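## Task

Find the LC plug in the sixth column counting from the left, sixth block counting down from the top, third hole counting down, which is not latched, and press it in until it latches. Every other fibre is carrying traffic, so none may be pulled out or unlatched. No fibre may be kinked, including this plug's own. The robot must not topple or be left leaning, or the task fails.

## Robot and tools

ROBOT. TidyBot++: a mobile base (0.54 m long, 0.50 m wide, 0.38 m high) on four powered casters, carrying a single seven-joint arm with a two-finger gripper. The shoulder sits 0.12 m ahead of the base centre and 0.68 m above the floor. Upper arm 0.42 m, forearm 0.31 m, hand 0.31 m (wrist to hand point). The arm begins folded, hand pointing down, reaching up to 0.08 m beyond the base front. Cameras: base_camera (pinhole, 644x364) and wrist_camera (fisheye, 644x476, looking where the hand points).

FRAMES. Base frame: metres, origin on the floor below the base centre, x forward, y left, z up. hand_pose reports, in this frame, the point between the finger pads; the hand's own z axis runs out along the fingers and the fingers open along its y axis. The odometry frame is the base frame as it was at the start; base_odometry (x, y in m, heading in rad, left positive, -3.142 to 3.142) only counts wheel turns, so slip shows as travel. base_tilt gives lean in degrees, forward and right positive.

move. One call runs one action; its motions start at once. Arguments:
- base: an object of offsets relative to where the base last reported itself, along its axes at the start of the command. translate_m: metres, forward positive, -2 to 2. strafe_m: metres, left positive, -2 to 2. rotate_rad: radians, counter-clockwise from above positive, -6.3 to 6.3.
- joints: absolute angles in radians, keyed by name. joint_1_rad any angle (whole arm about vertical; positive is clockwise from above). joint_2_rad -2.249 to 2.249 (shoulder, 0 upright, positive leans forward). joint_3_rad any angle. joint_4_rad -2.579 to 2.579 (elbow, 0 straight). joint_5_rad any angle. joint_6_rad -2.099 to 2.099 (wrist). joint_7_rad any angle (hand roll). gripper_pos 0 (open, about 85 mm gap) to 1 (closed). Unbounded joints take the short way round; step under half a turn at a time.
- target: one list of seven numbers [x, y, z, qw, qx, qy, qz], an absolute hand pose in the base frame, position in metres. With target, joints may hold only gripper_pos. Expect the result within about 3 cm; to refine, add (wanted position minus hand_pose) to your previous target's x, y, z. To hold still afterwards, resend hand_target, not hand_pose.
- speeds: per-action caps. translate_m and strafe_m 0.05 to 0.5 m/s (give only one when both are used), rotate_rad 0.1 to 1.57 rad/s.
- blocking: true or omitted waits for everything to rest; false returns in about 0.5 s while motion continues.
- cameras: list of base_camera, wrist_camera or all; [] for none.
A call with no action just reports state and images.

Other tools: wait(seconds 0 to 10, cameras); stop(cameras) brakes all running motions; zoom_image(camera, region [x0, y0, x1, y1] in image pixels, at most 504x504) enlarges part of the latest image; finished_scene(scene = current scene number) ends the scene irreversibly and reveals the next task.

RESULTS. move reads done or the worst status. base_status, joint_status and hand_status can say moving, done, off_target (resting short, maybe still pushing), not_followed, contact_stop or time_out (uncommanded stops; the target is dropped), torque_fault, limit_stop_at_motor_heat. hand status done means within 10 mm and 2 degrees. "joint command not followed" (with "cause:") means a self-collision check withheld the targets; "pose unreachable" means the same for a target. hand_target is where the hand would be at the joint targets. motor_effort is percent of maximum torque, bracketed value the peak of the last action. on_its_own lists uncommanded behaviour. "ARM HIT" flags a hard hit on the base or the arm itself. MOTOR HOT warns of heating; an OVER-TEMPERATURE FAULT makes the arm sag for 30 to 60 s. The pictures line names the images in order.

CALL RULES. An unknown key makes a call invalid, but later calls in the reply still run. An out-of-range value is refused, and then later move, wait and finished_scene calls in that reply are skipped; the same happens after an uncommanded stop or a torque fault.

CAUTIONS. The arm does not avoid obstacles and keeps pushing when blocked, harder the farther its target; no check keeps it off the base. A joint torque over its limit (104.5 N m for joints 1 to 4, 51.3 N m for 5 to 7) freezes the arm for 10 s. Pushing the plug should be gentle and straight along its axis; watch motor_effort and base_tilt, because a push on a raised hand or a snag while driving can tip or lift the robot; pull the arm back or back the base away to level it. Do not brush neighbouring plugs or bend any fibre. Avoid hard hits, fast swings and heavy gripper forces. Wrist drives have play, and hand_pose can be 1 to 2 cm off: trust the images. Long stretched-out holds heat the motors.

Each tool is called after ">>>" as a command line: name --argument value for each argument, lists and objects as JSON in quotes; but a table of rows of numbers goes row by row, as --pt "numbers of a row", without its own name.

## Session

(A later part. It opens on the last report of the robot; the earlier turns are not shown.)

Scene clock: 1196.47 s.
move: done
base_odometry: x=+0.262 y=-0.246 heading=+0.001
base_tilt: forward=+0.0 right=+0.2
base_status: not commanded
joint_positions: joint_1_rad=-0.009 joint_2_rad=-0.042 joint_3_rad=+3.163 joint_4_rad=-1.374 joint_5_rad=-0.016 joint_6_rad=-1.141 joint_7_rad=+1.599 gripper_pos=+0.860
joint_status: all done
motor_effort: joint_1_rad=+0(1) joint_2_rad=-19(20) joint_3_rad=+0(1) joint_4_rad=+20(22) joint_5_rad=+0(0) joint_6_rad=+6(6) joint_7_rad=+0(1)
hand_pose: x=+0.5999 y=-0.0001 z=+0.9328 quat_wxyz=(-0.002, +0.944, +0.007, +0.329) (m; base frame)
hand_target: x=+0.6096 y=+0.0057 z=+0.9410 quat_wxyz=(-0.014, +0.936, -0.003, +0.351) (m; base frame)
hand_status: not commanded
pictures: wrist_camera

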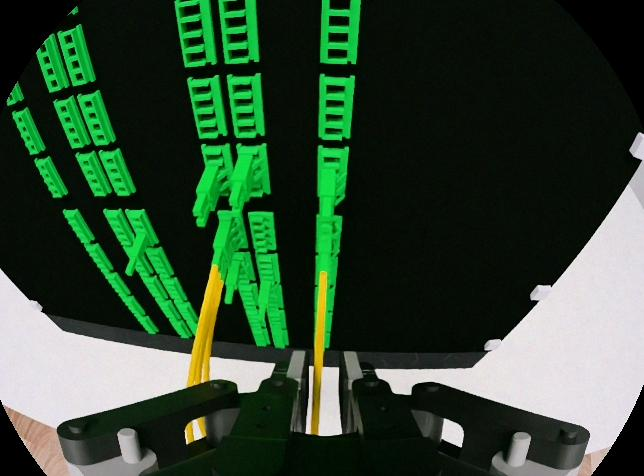

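>>> move --base '{"translate_m": 0.022}' --speeds '{"translate_m": 0.05}' --cameras '["wrist_camera"]'

>>> zoom_image --camera "wrist_camera" --region '[290, 300, 360, 370]'

Scene clock: 1203.83 s.
move: done
base_odometry: x=+0.284 y=-0.246 heading=+0.001
base_tilt: forward=+0.0 right=+0.2
base_status: done
joint_positions: joint_1_rad=-0.009 joint_2_rad=-0.044 joint_3_rad=+3.163 joint_4_rad=-1.374 joint_5_rad=-0.016 joint_6_rad=-1.141 joint_7_rad=+1.599 gripper_pos=+0.860
joint_status: not commanded
motor_effort: joint_1_rad=+0(1) joint_2_rad=-20(22) joint_3_rad=+0(1) joint_4_rad=+22(22) joint_5_rad=+0(1) joint_6_rad=+6(6) joint_7_rad=+1(1)
hand_pose: x=+0.5998 y=-0.0001 z=+0.9333 quat_wxyz=(-0.002, +0.944, +0.007, +0.329) (m; base frame)
hand_target: x=+0.6096 y=+0.0057 z=+0.9410 quat_wxyz=(-0.014, +0.936, -0.003, +0.351) (m; base frame)
hand_status: not commanded
pictures: wrist_camera

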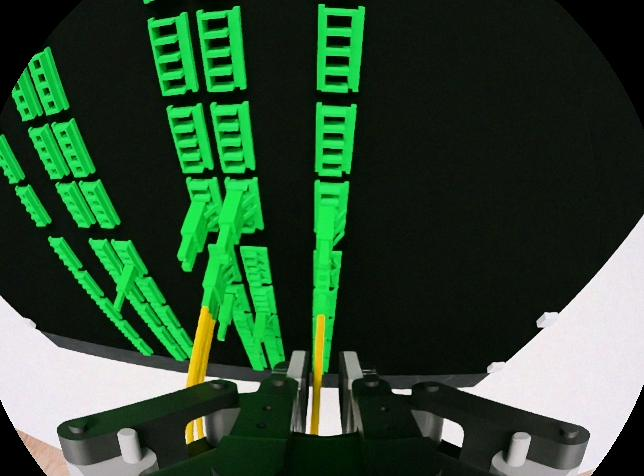

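Scaled by 7.200.

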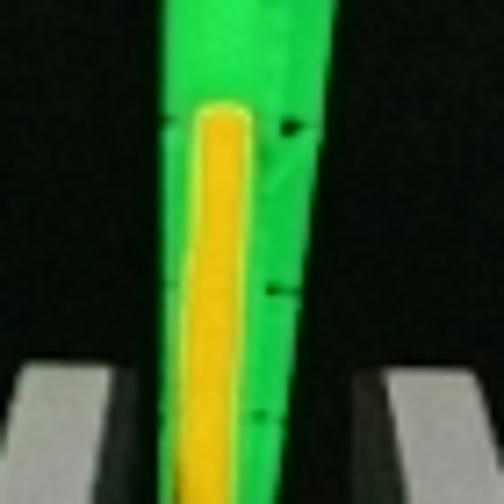

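>>> move --base '{"translate_m": 0.01, "strafe_m": 0.002}' --speeds '{"translate_m": 0.05}' --cameras '["wrist_camera"]'

>>> zoom_image --camera "wrist_camera" --region '[290, 310, 360, 380]'

Scene clock: 1219.37 s.
move: done
base_odometry: x=+0.294 y=-0.244 heading=+0.001
base_tilt: forward=+0.0 right=+0.2
base_status: done
joint_positions: joint_1_rad=-0.009 joint_2_rad=-0.043 joint_3_rad=+3.163 joint_4_rad=-1.374 joint_5_rad=-0.016 joint_6_rad=-1.140 joint_7_rad=+1.599 gripper_pos=+0.860
joint_status: not commanded
motor_effort: joint_1_rad=+0(1) joint_2_rad=-19(22) joint_3_rad=+0(1) joint_4_rad=+21(23) joint_5_rad=+0(0) joint_6_rad=+6(6) joint_7_rad=+1(1)
hand_pose: x=+0.6002 y=-0.0001 z=+0.9331 quat_wxyz=(-0.002, +0.944, +0.007, +0.329) (m; base frame)
hand_target: x=+0.6096 y=+0.0057 z=+0.9410 quat_wxyz=(-0.014, +0.936, -0.003, +0.351) (m; base frame)
hand_status: not commanded
pictures: wrist_camera

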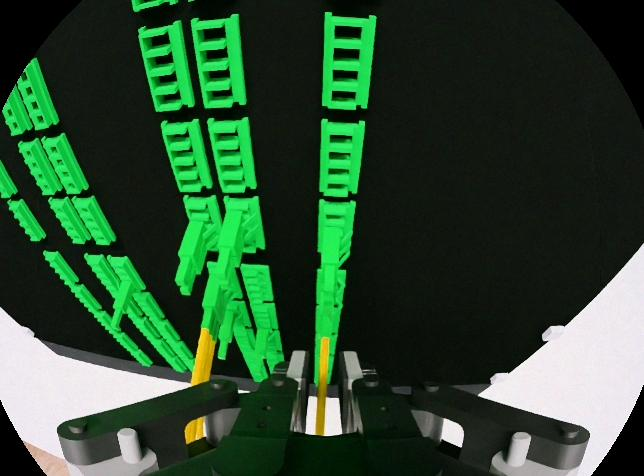

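Scaled by 7.200.

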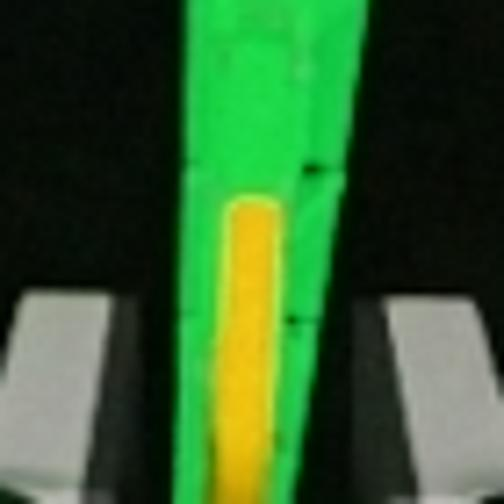

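>>> move --joints '{"joint_2_rad": -0.028}' --cameras '[]'

>>> move --base '{"translate_m": 0.005}' --speeds '{"translate_m": 0.05}' --joints '{"joint_2_rad": -0.034}' --cameras '["wrist_camera"]'

>>> zoom_image --camera "wrist_camera" --region '[290, 310, 360, 380]'

Scene clock: 1231.03 s.
move: done
base_odometry: x=+0.294 y=-0.244 heading=+0.001
base_tilt: forward=+0.0 right=+0.2
base_status: not commanded
joint_positions: joint_1_rad=-0.009 joint_2_rad=-0.039 joint_3_rad=+3.163 joint_4_rad=-1.374 joint_5_rad=-0.016 joint_6_rad=-1.140 joint_7_rad=+1.599 gripper_pos=+0.860
joint_status: all done
motor_effort: joint_1_rad=+0(0) joint_2_rad=-20(20) joint_3_rad=+0(0) joint_4_rad=+22(23) joint_5_rad=+0(0) joint_6_rad=+6(6) joint_7_rad=+1(1)
hand_pose: x=+0.6011 y=-0.0001 z=+0.9313 quat_wxyz=(-0.002, +0.945, +0.007, +0.328) (m; base frame)
hand_target: x=+0.6144 y=+0.0058 z=+0.9316 quat_wxyz=(-0.014, +0.940, -0.003, +0.342) (m; base frame)
hand_status: not commanded
pictures: none
No camera images: "cameras" was empty.

Scene clock: 1231.60 s.
move: done
base_odometry: x=+0.299 y=-0.244 heading=+0.001
base_tilt: forward=+0.0 right=+0.2
base_status: done
joint_positions: joint_1_rad=-0.009 joint_2_rad=-0.039 joint_3_rad=+3.163 joint_4_rad=-1.374 joint_5_rad=-0.016 joint_6_rad=-1.139 joint_7_rad=+1.599 gripper_pos=+0.860
joint_status: all done
motor_effort: joint_1_rad=+0(1) joint_2_rad=-19(23) joint_3_rad=+0(1) joint_4_rad=+21(22) joint_5_rad=+0(0) joint_6_rad=+6(6) joint_7_rad=+1(1)
hand_pose: x=+0.6013 y=-0.0001 z=+0.9313 quat_wxyz=(-0.002, +0.945, +0.007, +0.328) (m; base frame)
hand_target: x=+0.6129 y=+0.0058 z=+0.9346 quat_wxyz=(-0.014, +0.939, -0.003, +0.345) (m; base frame)
hand_status: not commanded
pictures: wrist_camera

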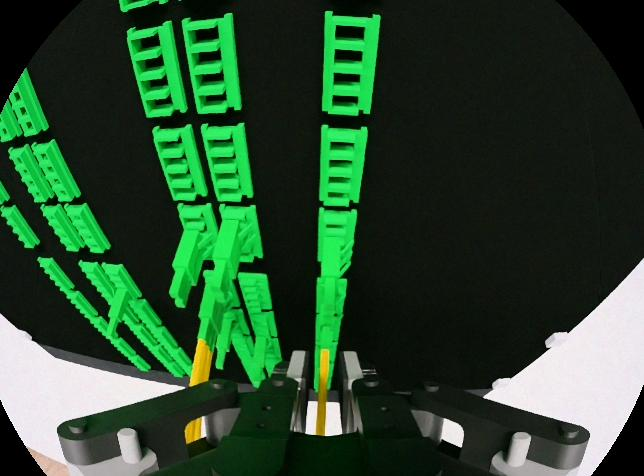

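Scaled by 7.200.

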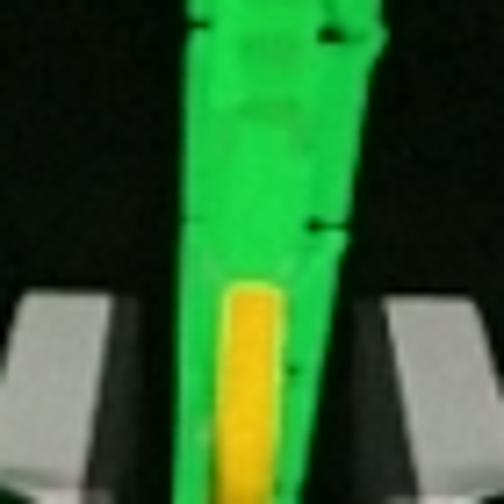

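>>> move --joints '{"gripper_pos": 0.966}' --cameras '["wrist_camera"]'

>>> zoom_image --camera "wrist_camera" --region '[290, 310, 360, 380]'

Scene clock: 1239.43 s.
move: done
base_odometry: x=+0.299 y=-0.244 heading=+0.001
base_tilt: forward=+0.0 right=+0.2
base_status: not commanded
joint_positions: joint_1_rad=-0.009 joint_2_rad=-0.039 joint_3_rad=+3.163 joint_4_rad=-1.374 joint_5_rad=-0.016 joint_6_rad=-1.139 joint_7_rad=+1.599 gripper_pos=+0.965
joint_status: all done
motor_effort: joint_1_rad=-1(1) joint_2_rad=-19(19) joint_3_rad=+0(1) joint_4_rad=+22(22) joint_5_rad=+0(1) joint_6_rad=+6(7) joint_7_rad=+1(1)
hand_pose: x=+0.6013 y=-0.0001 z=+0.9313 quat_wxyz=(-0.002, +0.945, +0.007, +0.328) (m; base frame)
hand_target: x=+0.6129 y=+0.0058 z=+0.9346 quat_wxyz=(-0.014, +0.939, -0.003, +0.345) (m; base frame)
hand_status: not commanded
pictures: wrist_camera

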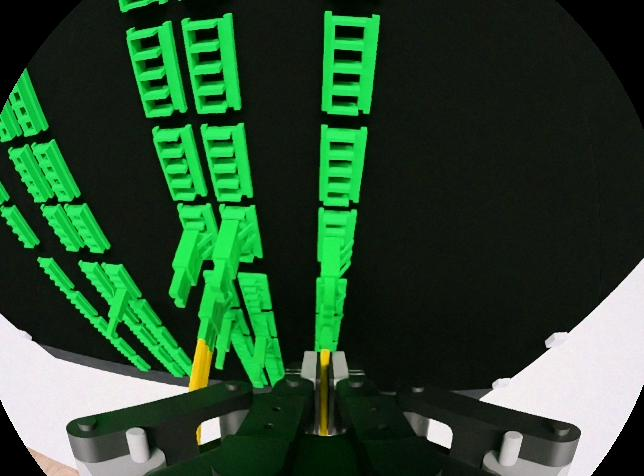

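Scaled by 7.200.

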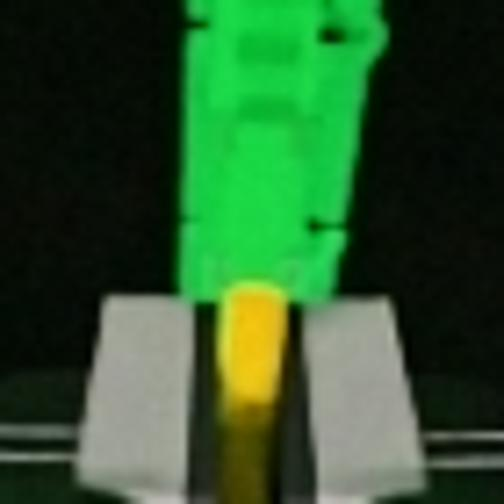

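>>> move --base '{"translate_m": 0.004}' --speeds '{"translate_m": 0.05}' --joints '{"gripper_pos": 0.963}' --cameras '["wrist_camera"]'

>>> zoom_image --camera "wrist_camera" --region '[290, 310, 360, 380]'

Scene clock: 1245.97 s.
move: done
base_odometry: x=+0.303 y=-0.244 heading=+0.002
base_tilt: forward=+0.0 right=+0.2
base_status: done
joint_positions: joint_1_rad=-0.009 joint_2_rad=-0.041 joint_3_rad=+3.163 joint_4_rad=-1.376 joint_5_rad=-0.016 joint_6_rad=-1.139 joint_7_rad=+1.599 gripper_pos=+0.963
joint_status: all done
motor_effort: joint_1_rad=-1(1) joint_2_rad=-17(19) joint_3_rad=+0(1) joint_4_rad=+21(23) joint_5_rad=+0(1) joint_6_rad=+7(11) joint_7_rad=+1(1)
hand_pose: x=+0.6006 y=-0.0001 z=+0.9312 quat_wxyz=(-0.002, +0.945, +0.007, +0.328) (m; base frame)
hand_target: x=+0.6129 y=+0.0058 z=+0.9346 quat_wxyz=(-0.014, +0.939, -0.003, +0.345) (m; base frame)
hand_status: not commanded
pictures: wrist_camera

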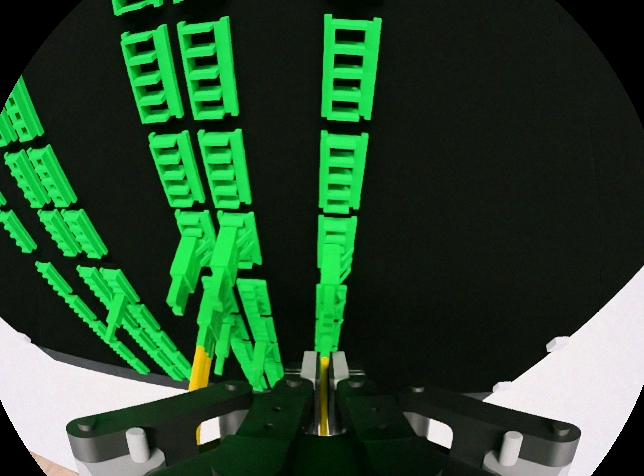

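Scaled by 7.200.

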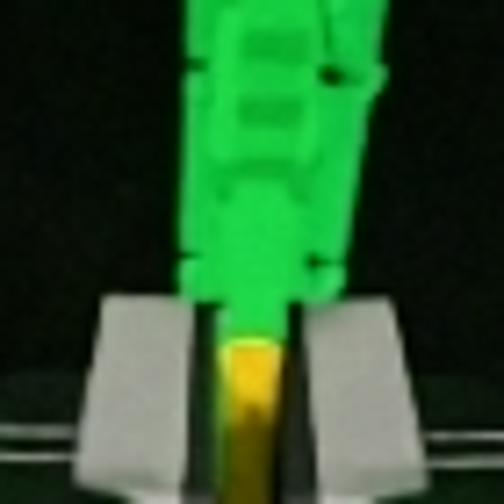

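>>> move --base '{"translate_m": 0.004}' --speeds '{"translate_m": 0.05}' --cameras '["wrist_camera"]'

>>> zoom_image --camera "wrist_camera" --region '[290, 310, 360, 380]'

Scene clock: 1251.23 s.
move: done
base_odometry: x=+0.307 y=-0.244 heading=+0.002
base_tilt: forward=+0.0 right=+0.2
base_status: done
joint_positions: joint_1_rad=-0.009 joint_2_rad=-0.046 joint_3_rad=+3.163 joint_4_rad=-1.381 joint_5_rad=-0.016 joint_6_rad=-1.139 joint_7_rad=+1.599 gripper_pos=+0.963
joint_status: not commanded
motor_effort: joint_1_rad=-1(1) joint_2_rad=-16(18) joint_3_rad=+0(1) joint_4_rad=+22(24) joint_5_rad=+0(1) joint_6_rad=+9(13) joint_7_rad=+1(1)
hand_pose: x=+0.5982 y=-0.0001 z=+0.9312 quat_wxyz=(-0.002, +0.945, +0.007, +0.328) (m; base frame)
hand_target: x=+0.6129 y=+0.0058 z=+0.9346 quat_wxyz=(-0.014, +0.939, -0.003, +0.345) (m; base frame)
hand_status: not commanded
pictures: wrist_camera

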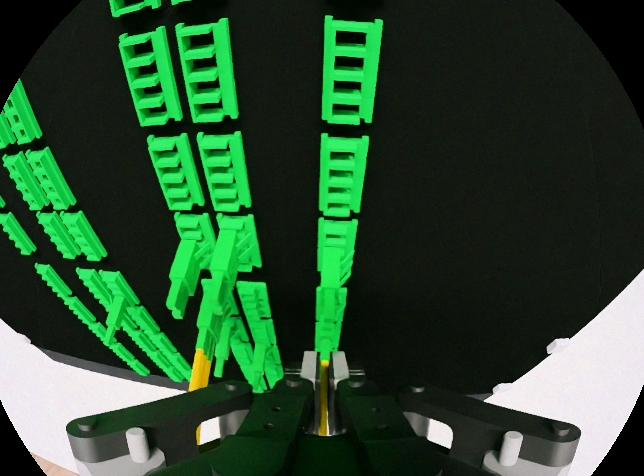

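Scaled by 7.200.

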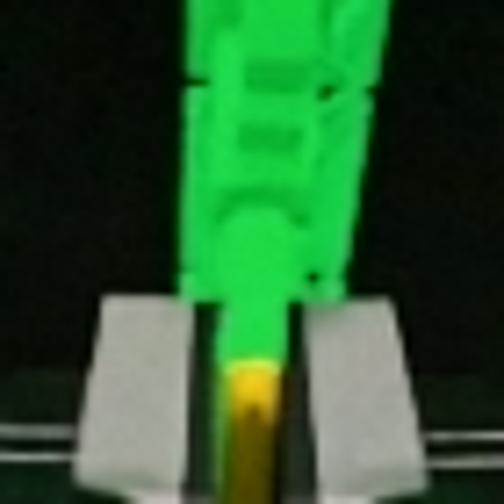

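>>> move --base '{"translate_m": 0.008}' --speeds '{"translate_m": 0.05}' --cameras '["wrist_camera"]'

>>> zoom_image --camera "wrist_camera" --region '[290, 310, 360, 380]'

Scene clock: 1257.90 s.
move: done
base_odometry: x=+0.315 y=-0.244 heading=+0.002
base_tilt: forward=+0.0 right=+0.2
base_status: done
joint_positions: joint_1_rad=-0.009 joint_2_rad=-0.056 joint_3_rad=+3.163 joint_4_rad=-1.389 joint_5_rad=-0.016 joint_6_rad=-1.145 joint_7_rad=+1.599 gripper_pos=+0.963
joint_status: not commanded
motor_effort: joint_1_rad=+0(1) joint_2_rad=-14(17) joint_3_rad=+1(2) joint_4_rad=+24(25) joint_5_rad=+0(2) joint_6_rad=+12(16) joint_7_rad=+1(1)
hand_pose: x=+0.5929 y=+0.0000 z=+0.9312 quat_wxyz=(-0.002, +0.945, +0.007, +0.326) (m; base frame)
hand_target: x=+0.6129 y=+0.0058 z=+0.9346 quat_wxyz=(-0.014, +0.939, -0.003, +0.345) (m; base frame)
hand_status: not commanded
pictures: wrist_camera

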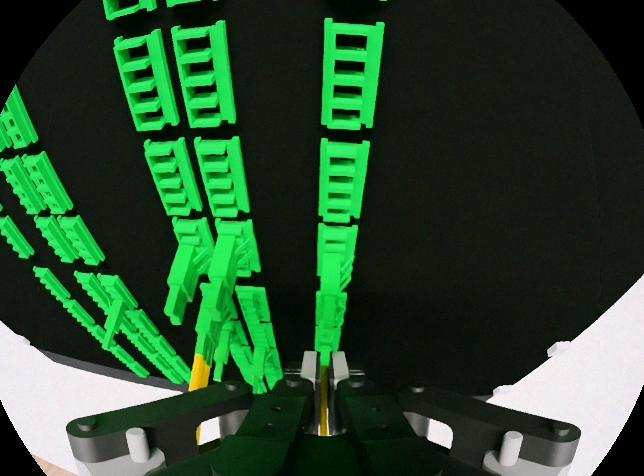

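Scaled by 7.200.

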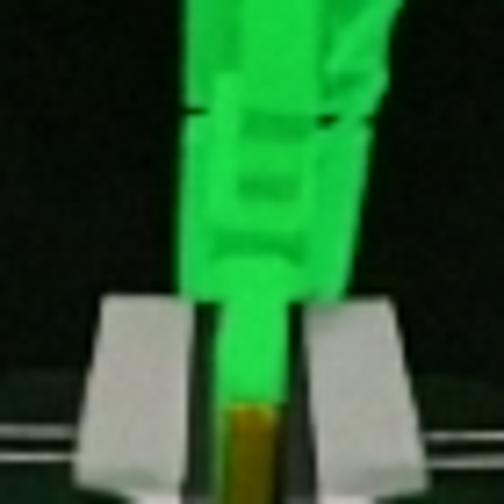

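>>> move --base '{"translate_m": 0.008}' --speeds '{"translate_m": 0.05}' --cameras '["wrist_camera"]'

>>> zoom_image --camera "wrist_camera" --region '[290, 310, 360, 380]'

Scene clock: 1263.57 s.
move: done
base_odometry: x=+0.322 y=-0.244 heading=+0.002
base_tilt: forward=+0.0 right=+0.2
base_status: done
joint_positions: joint_1_rad=-0.009 joint_2_rad=-0.069 joint_3_rad=+3.163 joint_4_rad=-1.396 joint_5_rad=-0.016 joint_6_rad=-1.157 joint_7_rad=+1.599 gripper_pos=+0.963
joint_status: not commanded
motor_effort: joint_1_rad=+0(1) joint_2_rad=-11(14) joint_3_rad=+1(2) joint_4_rad=+24(26) joint_5_rad=+1(1) joint_6_rad=+14(19) joint_7_rad=+1(1)
hand_pose: x=+0.5857 y=+0.0001 z=+0.9312 quat_wxyz=(-0.002, +0.946, +0.007, +0.323) (m; base frame)
hand_target: x=+0.6129 y=+0.0058 z=+0.9346 quat_wxyz=(-0.014, +0.939, -0.003, +0.345) (m; base frame)
hand_status: not commanded
pictures: wrist_camera

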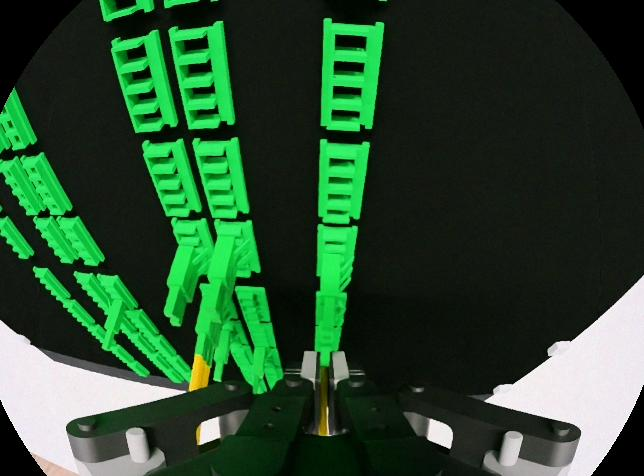

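Scaled by 7.200.

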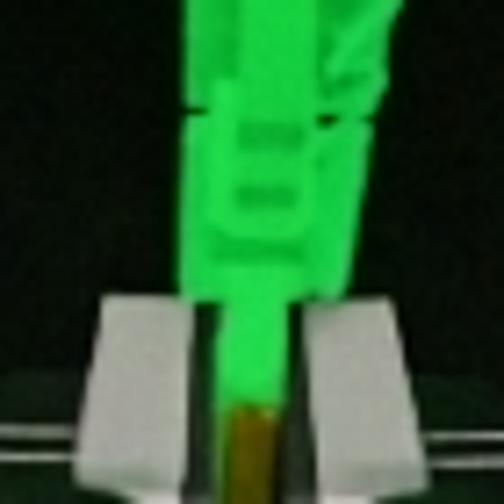

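>>> move --base '{"translate_m": 0.01}' --speeds '{"translate_m": 0.05}' --cameras '[]'

>>> move --base '{"translate_m": 0.01}' --speeds '{"translate_m": 0.05}' --cameras '["wrist_camera"]'

>>> zoom_image --camera "wrist_camera" --region '[290, 310, 360, 380]'

Scene clock: 1272.07 s.
move: done
base_odometry: x=+0.332 y=-0.244 heading=+0.003
base_tilt: forward=+0.0 right=+0.2
base_status: done
joint_positions: joint_1_rad=-0.009 joint_2_rad=-0.082 joint_3_rad=+3.162 joint_4_rad=-1.402 joint_5_rad=-0.016 joint_6_rad=-1.174 joint_7_rad=+1.599 gripper_pos=+0.963
joint_status: not commanded
motor_effort: joint_1_rad=+1(1) joint_2_rad=-8(11) joint_3_rad=+2(2) joint_4_rad=+25(27) joint_5_rad=+1(2) joint_6_rad=+18(21) joint_7_rad=+1(1)
hand_pose: x=+0.5770 y=+0.0003 z=+0.9313 quat_wxyz=(-0.002, +0.948, +0.007, +0.319) (m; base frame)
hand_target: x=+0.6129 y=+0.0058 z=+0.9346 quat_wxyz=(-0.014, +0.939, -0.003, +0.345) (m; base frame)
hand_status: not commanded
pictures: none
No camera images: "cameras" was empty.

Scene clock: 1272.67 s.
move: done
base_odometry: x=+0.342 y=-0.245 heading=+0.002
base_tilt: forward=+0.0 right=+0.2
base_status: done
joint_positions: joint_1_rad=-0.009 joint_2_rad=-0.095 joint_3_rad=+3.162 joint_4_rad=-1.406 joint_5_rad=-0.016 joint_6_rad=-1.192 joint_7_rad=+1.599 gripper_pos=+0.963
joint_status: not commanded
motor_effort: joint_1_rad=+0(1) joint_2_rad=-5(8) joint_3_rad=+1(2) joint_4_rad=+26(28) joint_5_rad=+0(1) joint_6_rad=+21(23) joint_7_rad=+1(1)
hand_pose: x=+0.5686 y=+0.0002 z=+0.9314 quat_wxyz=(-0.003, +0.949, +0.007, +0.314) (m; base frame)
hand_target: x=+0.6129 y=+0.0058 z=+0.9346 quat_wxyz=(-0.014, +0.939, -0.003, +0.345) (m; base frame)
hand_status: not commanded
pictures: wrist_camera

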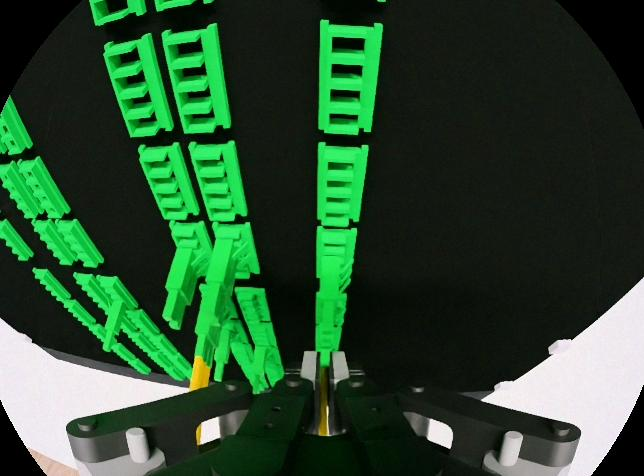

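Scaled by 7.200.

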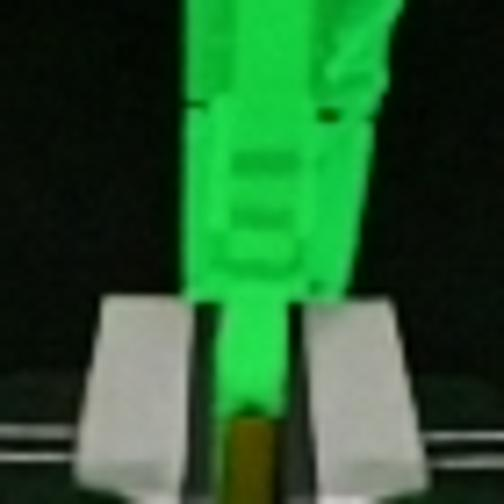

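>>> move --base '{"translate_m": -0.036}' --speeds '{"translate_m": 0.08}' --cameras '[]'

>>> move --joints '{"gripper_pos": 0.89}' --cameras '["wrist_camera"]'

>>> move --base '{"translate_m": -0.10}' --speeds '{"translate_m": 0.1}' --cameras '[]'

>>> move --joints '{"joint_2_rad": -0.004, "joint_4_rad": -1.171, "joint_6_rad": -1.319}' --cameras '[]'

>>> move --target '[0.54, -0.12, 1.0, -0.2330, 0.7330, 0.3036, 0.5625]' --cameras '[]'

>>> move --base '{"translate_m": 0.05}' --speeds '{"translate_m": 0.1}' --cameras '["wrist_camera"]'

>>> zoom_image --camera "wrist_camera" --region '[355, 315, 400, 360]'

Scene clock: 1295.27 s.
move: done
base_odometry: x=+0.306 y=-0.245 heading=+0.002
base_tilt: forward=+0.0 right=+0.2
base_status: done
joint_positions: joint_1_rad=-0.009 joint_2_rad=-0.050 joint_3_rad=+3.162 joint_4_rad=-1.397 joint_5_rad=-0.016 joint_6_rad=-1.109 joint_7_rad=+1.599 gripper_pos=+0.963
joint_status: not commanded
motor_effort: joint_1_rad=+0(1) joint_2_rad=-18(20) joint_3_rad=+0(2) joint_4_rad=+21(25) joint_5_rad=+0(1) joint_6_rad=+6(20) joint_7_rad=+1(1)
hand_pose: x=+0.6021 y=-0.0002 z=+0.9310 quat_wxyz=(-0.002, +0.942, +0.006, +0.336) (m; base frame)
hand_target: x=+0.6129 y=+0.0058 z=+0.9346 quat_wxyz=(-0.014, +0.939, -0.003, +0.345) (m; base frame)
hand_status: not commanded
pictures: none
No camera images: "cameras" was empty.

Scene clock: 1295.77 s.
move: done
base_odometry: x=+0.306 y=-0.245 heading=+0.002
base_tilt: forward=+0.0 right=+0.2
base_status: not commanded
joint_positions: joint_1_rad=-0.009 joint_2_rad=-0.050 joint_3_rad=+3.162 joint_4_rad=-1.397 joint_5_rad=-0.016 joint_6_rad=-1.109 joint_7_rad=+1.599 gripper_pos=+0.890
joint_status: all done
motor_effort: joint_1_rad=+0(0) joint_2_rad=-19(20) joint_3_rad=+0(1) joint_4_rad=+21(22) joint_5_rad=+0(0) joint_6_rad=+6(6) joint_7_rad=+1(1)
hand_pose: x=+0.6021 y=-0.0002 z=+0.9309 quat_wxyz=(-0.002, +0.942, +0.006, +0.336) (m; base frame)
hand_target: x=+0.6129 y=+0.0058 z=+0.9346 quat_wxyz=(-0.014, +0.939, -0.003, +0.345) (m; base frame)
hand_status: not commanded
pictures: wrist_camera

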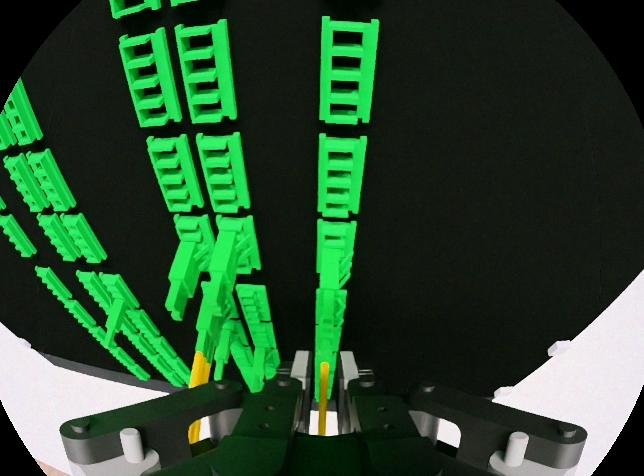

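Scene clock: 1297.23 s.
move: done
base_odometry: x=+0.206 y=-0.245 heading=+0.002
base_tilt: forward=+0.0 right=+0.2
base_status: done
joint_positions: joint_1_rad=-0.009 joint_2_rad=-0.042 joint_3_rad=+3.162 joint_4_rad=-1.397 joint_5_rad=-0.016 joint_6_rad=-1.109 joint_7_rad=+1.599 gripper_pos=+0.890
joint_status: not commanded
motor_effort: joint_1_rad=+0(1) joint_2_rad=-19(22) joint_3_rad=+0(1) joint_4_rad=+21(23) joint_5_rad=+0(1) joint_6_rad=+6(7) joint_7_rad=+1(1)
hand_pose: x=+0.6040 y=-0.0001 z=+0.9273 quat_wxyz=(-0.002, +0.943, +0.006, +0.333) (m; base frame)
hand_target: x=+0.6129 y=+0.0058 z=+0.9346 quat_wxyz=(-0.014, +0.939, -0.003, +0.345) (m; base frame)
hand_status: not commanded
pictures: none
No camera images: "cameras" was empty.

Scene clock: 1298.43 s.
move: done
base_odometry: x=+0.206 y=-0.245 heading=+0.002
base_tilt: forward=+0.0 right=+0.2
base_status: not commanded
joint_positions: joint_1_rad=-0.009 joint_2_rad=-0.027 joint_3_rad=+3.162 joint_4_rad=-1.193 joint_5_rad=-0.016 joint_6_rad=-1.267 joint_7_rad=+1.599 gripper_pos=+0.890
joint_status: all done
motor_effort: joint_1_rad=+0(1) joint_2_rad=-19(21) joint_3_rad=+0(1) joint_4_rad=+21(23) joint_5_rad=+0(0) joint_6_rad=+6(7) joint_7_rad=+1(1)
hand_pose: x=+0.5994 y=+0.0002 z=+0.9900 quat_wxyz=(-0.001, +0.938, +0.008, +0.347) (m; base frame)
hand_target: x=+0.5964 y=+0.0069 z=+0.9795 quat_wxyz=(-0.014, +0.947, +0.001, +0.322) (m; base frame)
hand_status: not commanded
pictures: none
No camera images: "cameras" was empty.

Scene clock: 1301.10 s.
move: off_target
base_odometry: x=+0.206 y=-0.245 heading=+0.002
base_tilt: forward=+0.0 right=+0.3
base_status: not commanded
joint_positions: joint_1_rad=-1.394 joint_2_rad=-1.015 joint_3_rad=+4.069 joint_4_rad=-1.439 joint_5_rad=+0.143 joint_6_rad=-1.143 joint_7_rad=+2.171 gripper_pos=+0.890
joint_status: not commanded
motor_effort: joint_1_rad=+0(2) joint_2_rad=+24(25) joint_3_rad=-13(14) joint_4_rad=+14(22) joint_5_rad=-5(5) joint_6_rad=+7(8) joint_7_rad=+1(1)
hand_pose: x=+0.5165 y=-0.1032 z=+1.0124 quat_wxyz=(-0.272, +0.736, +0.297, +0.544) (m; base frame)
hand_target: x=+0.5400 y=-0.1200 z=+1.0000 quat_wxyz=(-0.233, +0.733, +0.304, +0.562) (m; base frame)
hand_status: off_target (0.031 m and 5.1 deg from the pose sent, 0.134 m and 55.4 deg at the start)
pictures: none
No camera images: "cameras" was empty.

Scene clock: 1302.13 s.
move: done
base_odometry: x=+0.256 y=-0.245 heading=+0.002
base_tilt: forward=+0.0 right=+0.3
base_status: done
joint_positions: joint_1_rad=-1.401 joint_2_rad=-1.015 joint_3_rad=+4.071 joint_4_rad=-1.439 joint_5_rad=+0.144 joint_6_rad=-1.140 joint_7_rad=+2.173 gripper_pos=+0.890
joint_status: not commanded
motor_effort: joint_1_rad=+0(3) joint_2_rad=+24(25) joint_3_rad=-13(14) joint_4_rad=+12(14) joint_5_rad=-5(5) joint_6_rad=+7(8) joint_7_rad=+1(1)
hand_pose: x=+0.5184 y=-0.1013 z=+1.0122 quat_wxyz=(-0.273, +0.735, +0.299, +0.544) (m; base frame)
hand_target: x=+0.5400 y=-0.1200 z=+1.0000 quat_wxyz=(-0.233, +0.733, +0.304, +0.562) (m; base frame)
hand_status: not commanded
pictures: wrist_camera

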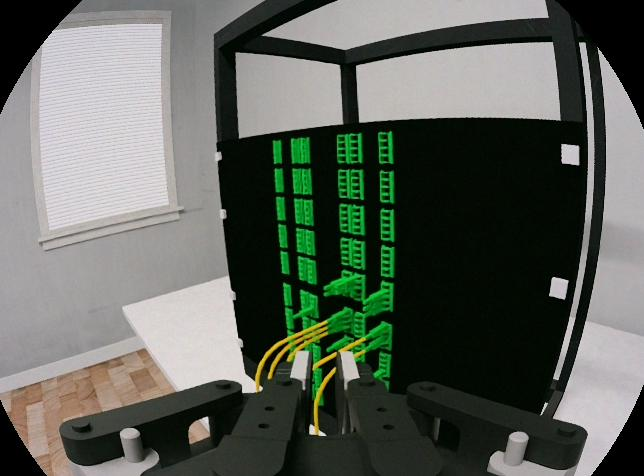

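Scaled by 11.200.

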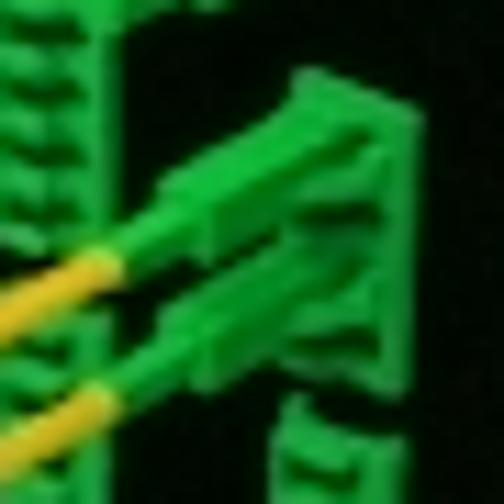

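>>> zoom_image --camera "wrist_camera" --region '[240, 270, 420, 440]'

Scaled by 2.800.

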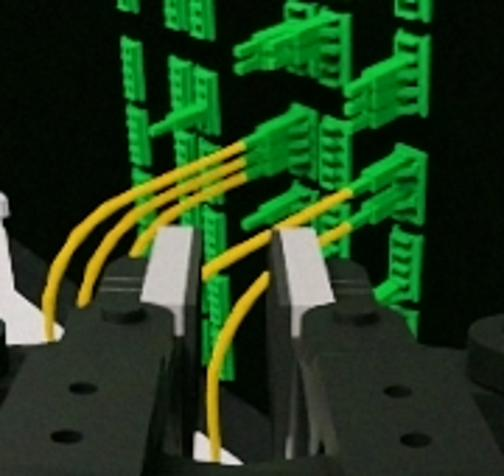

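>>> finished_scene --scene 2

The scene is finished: the task was done.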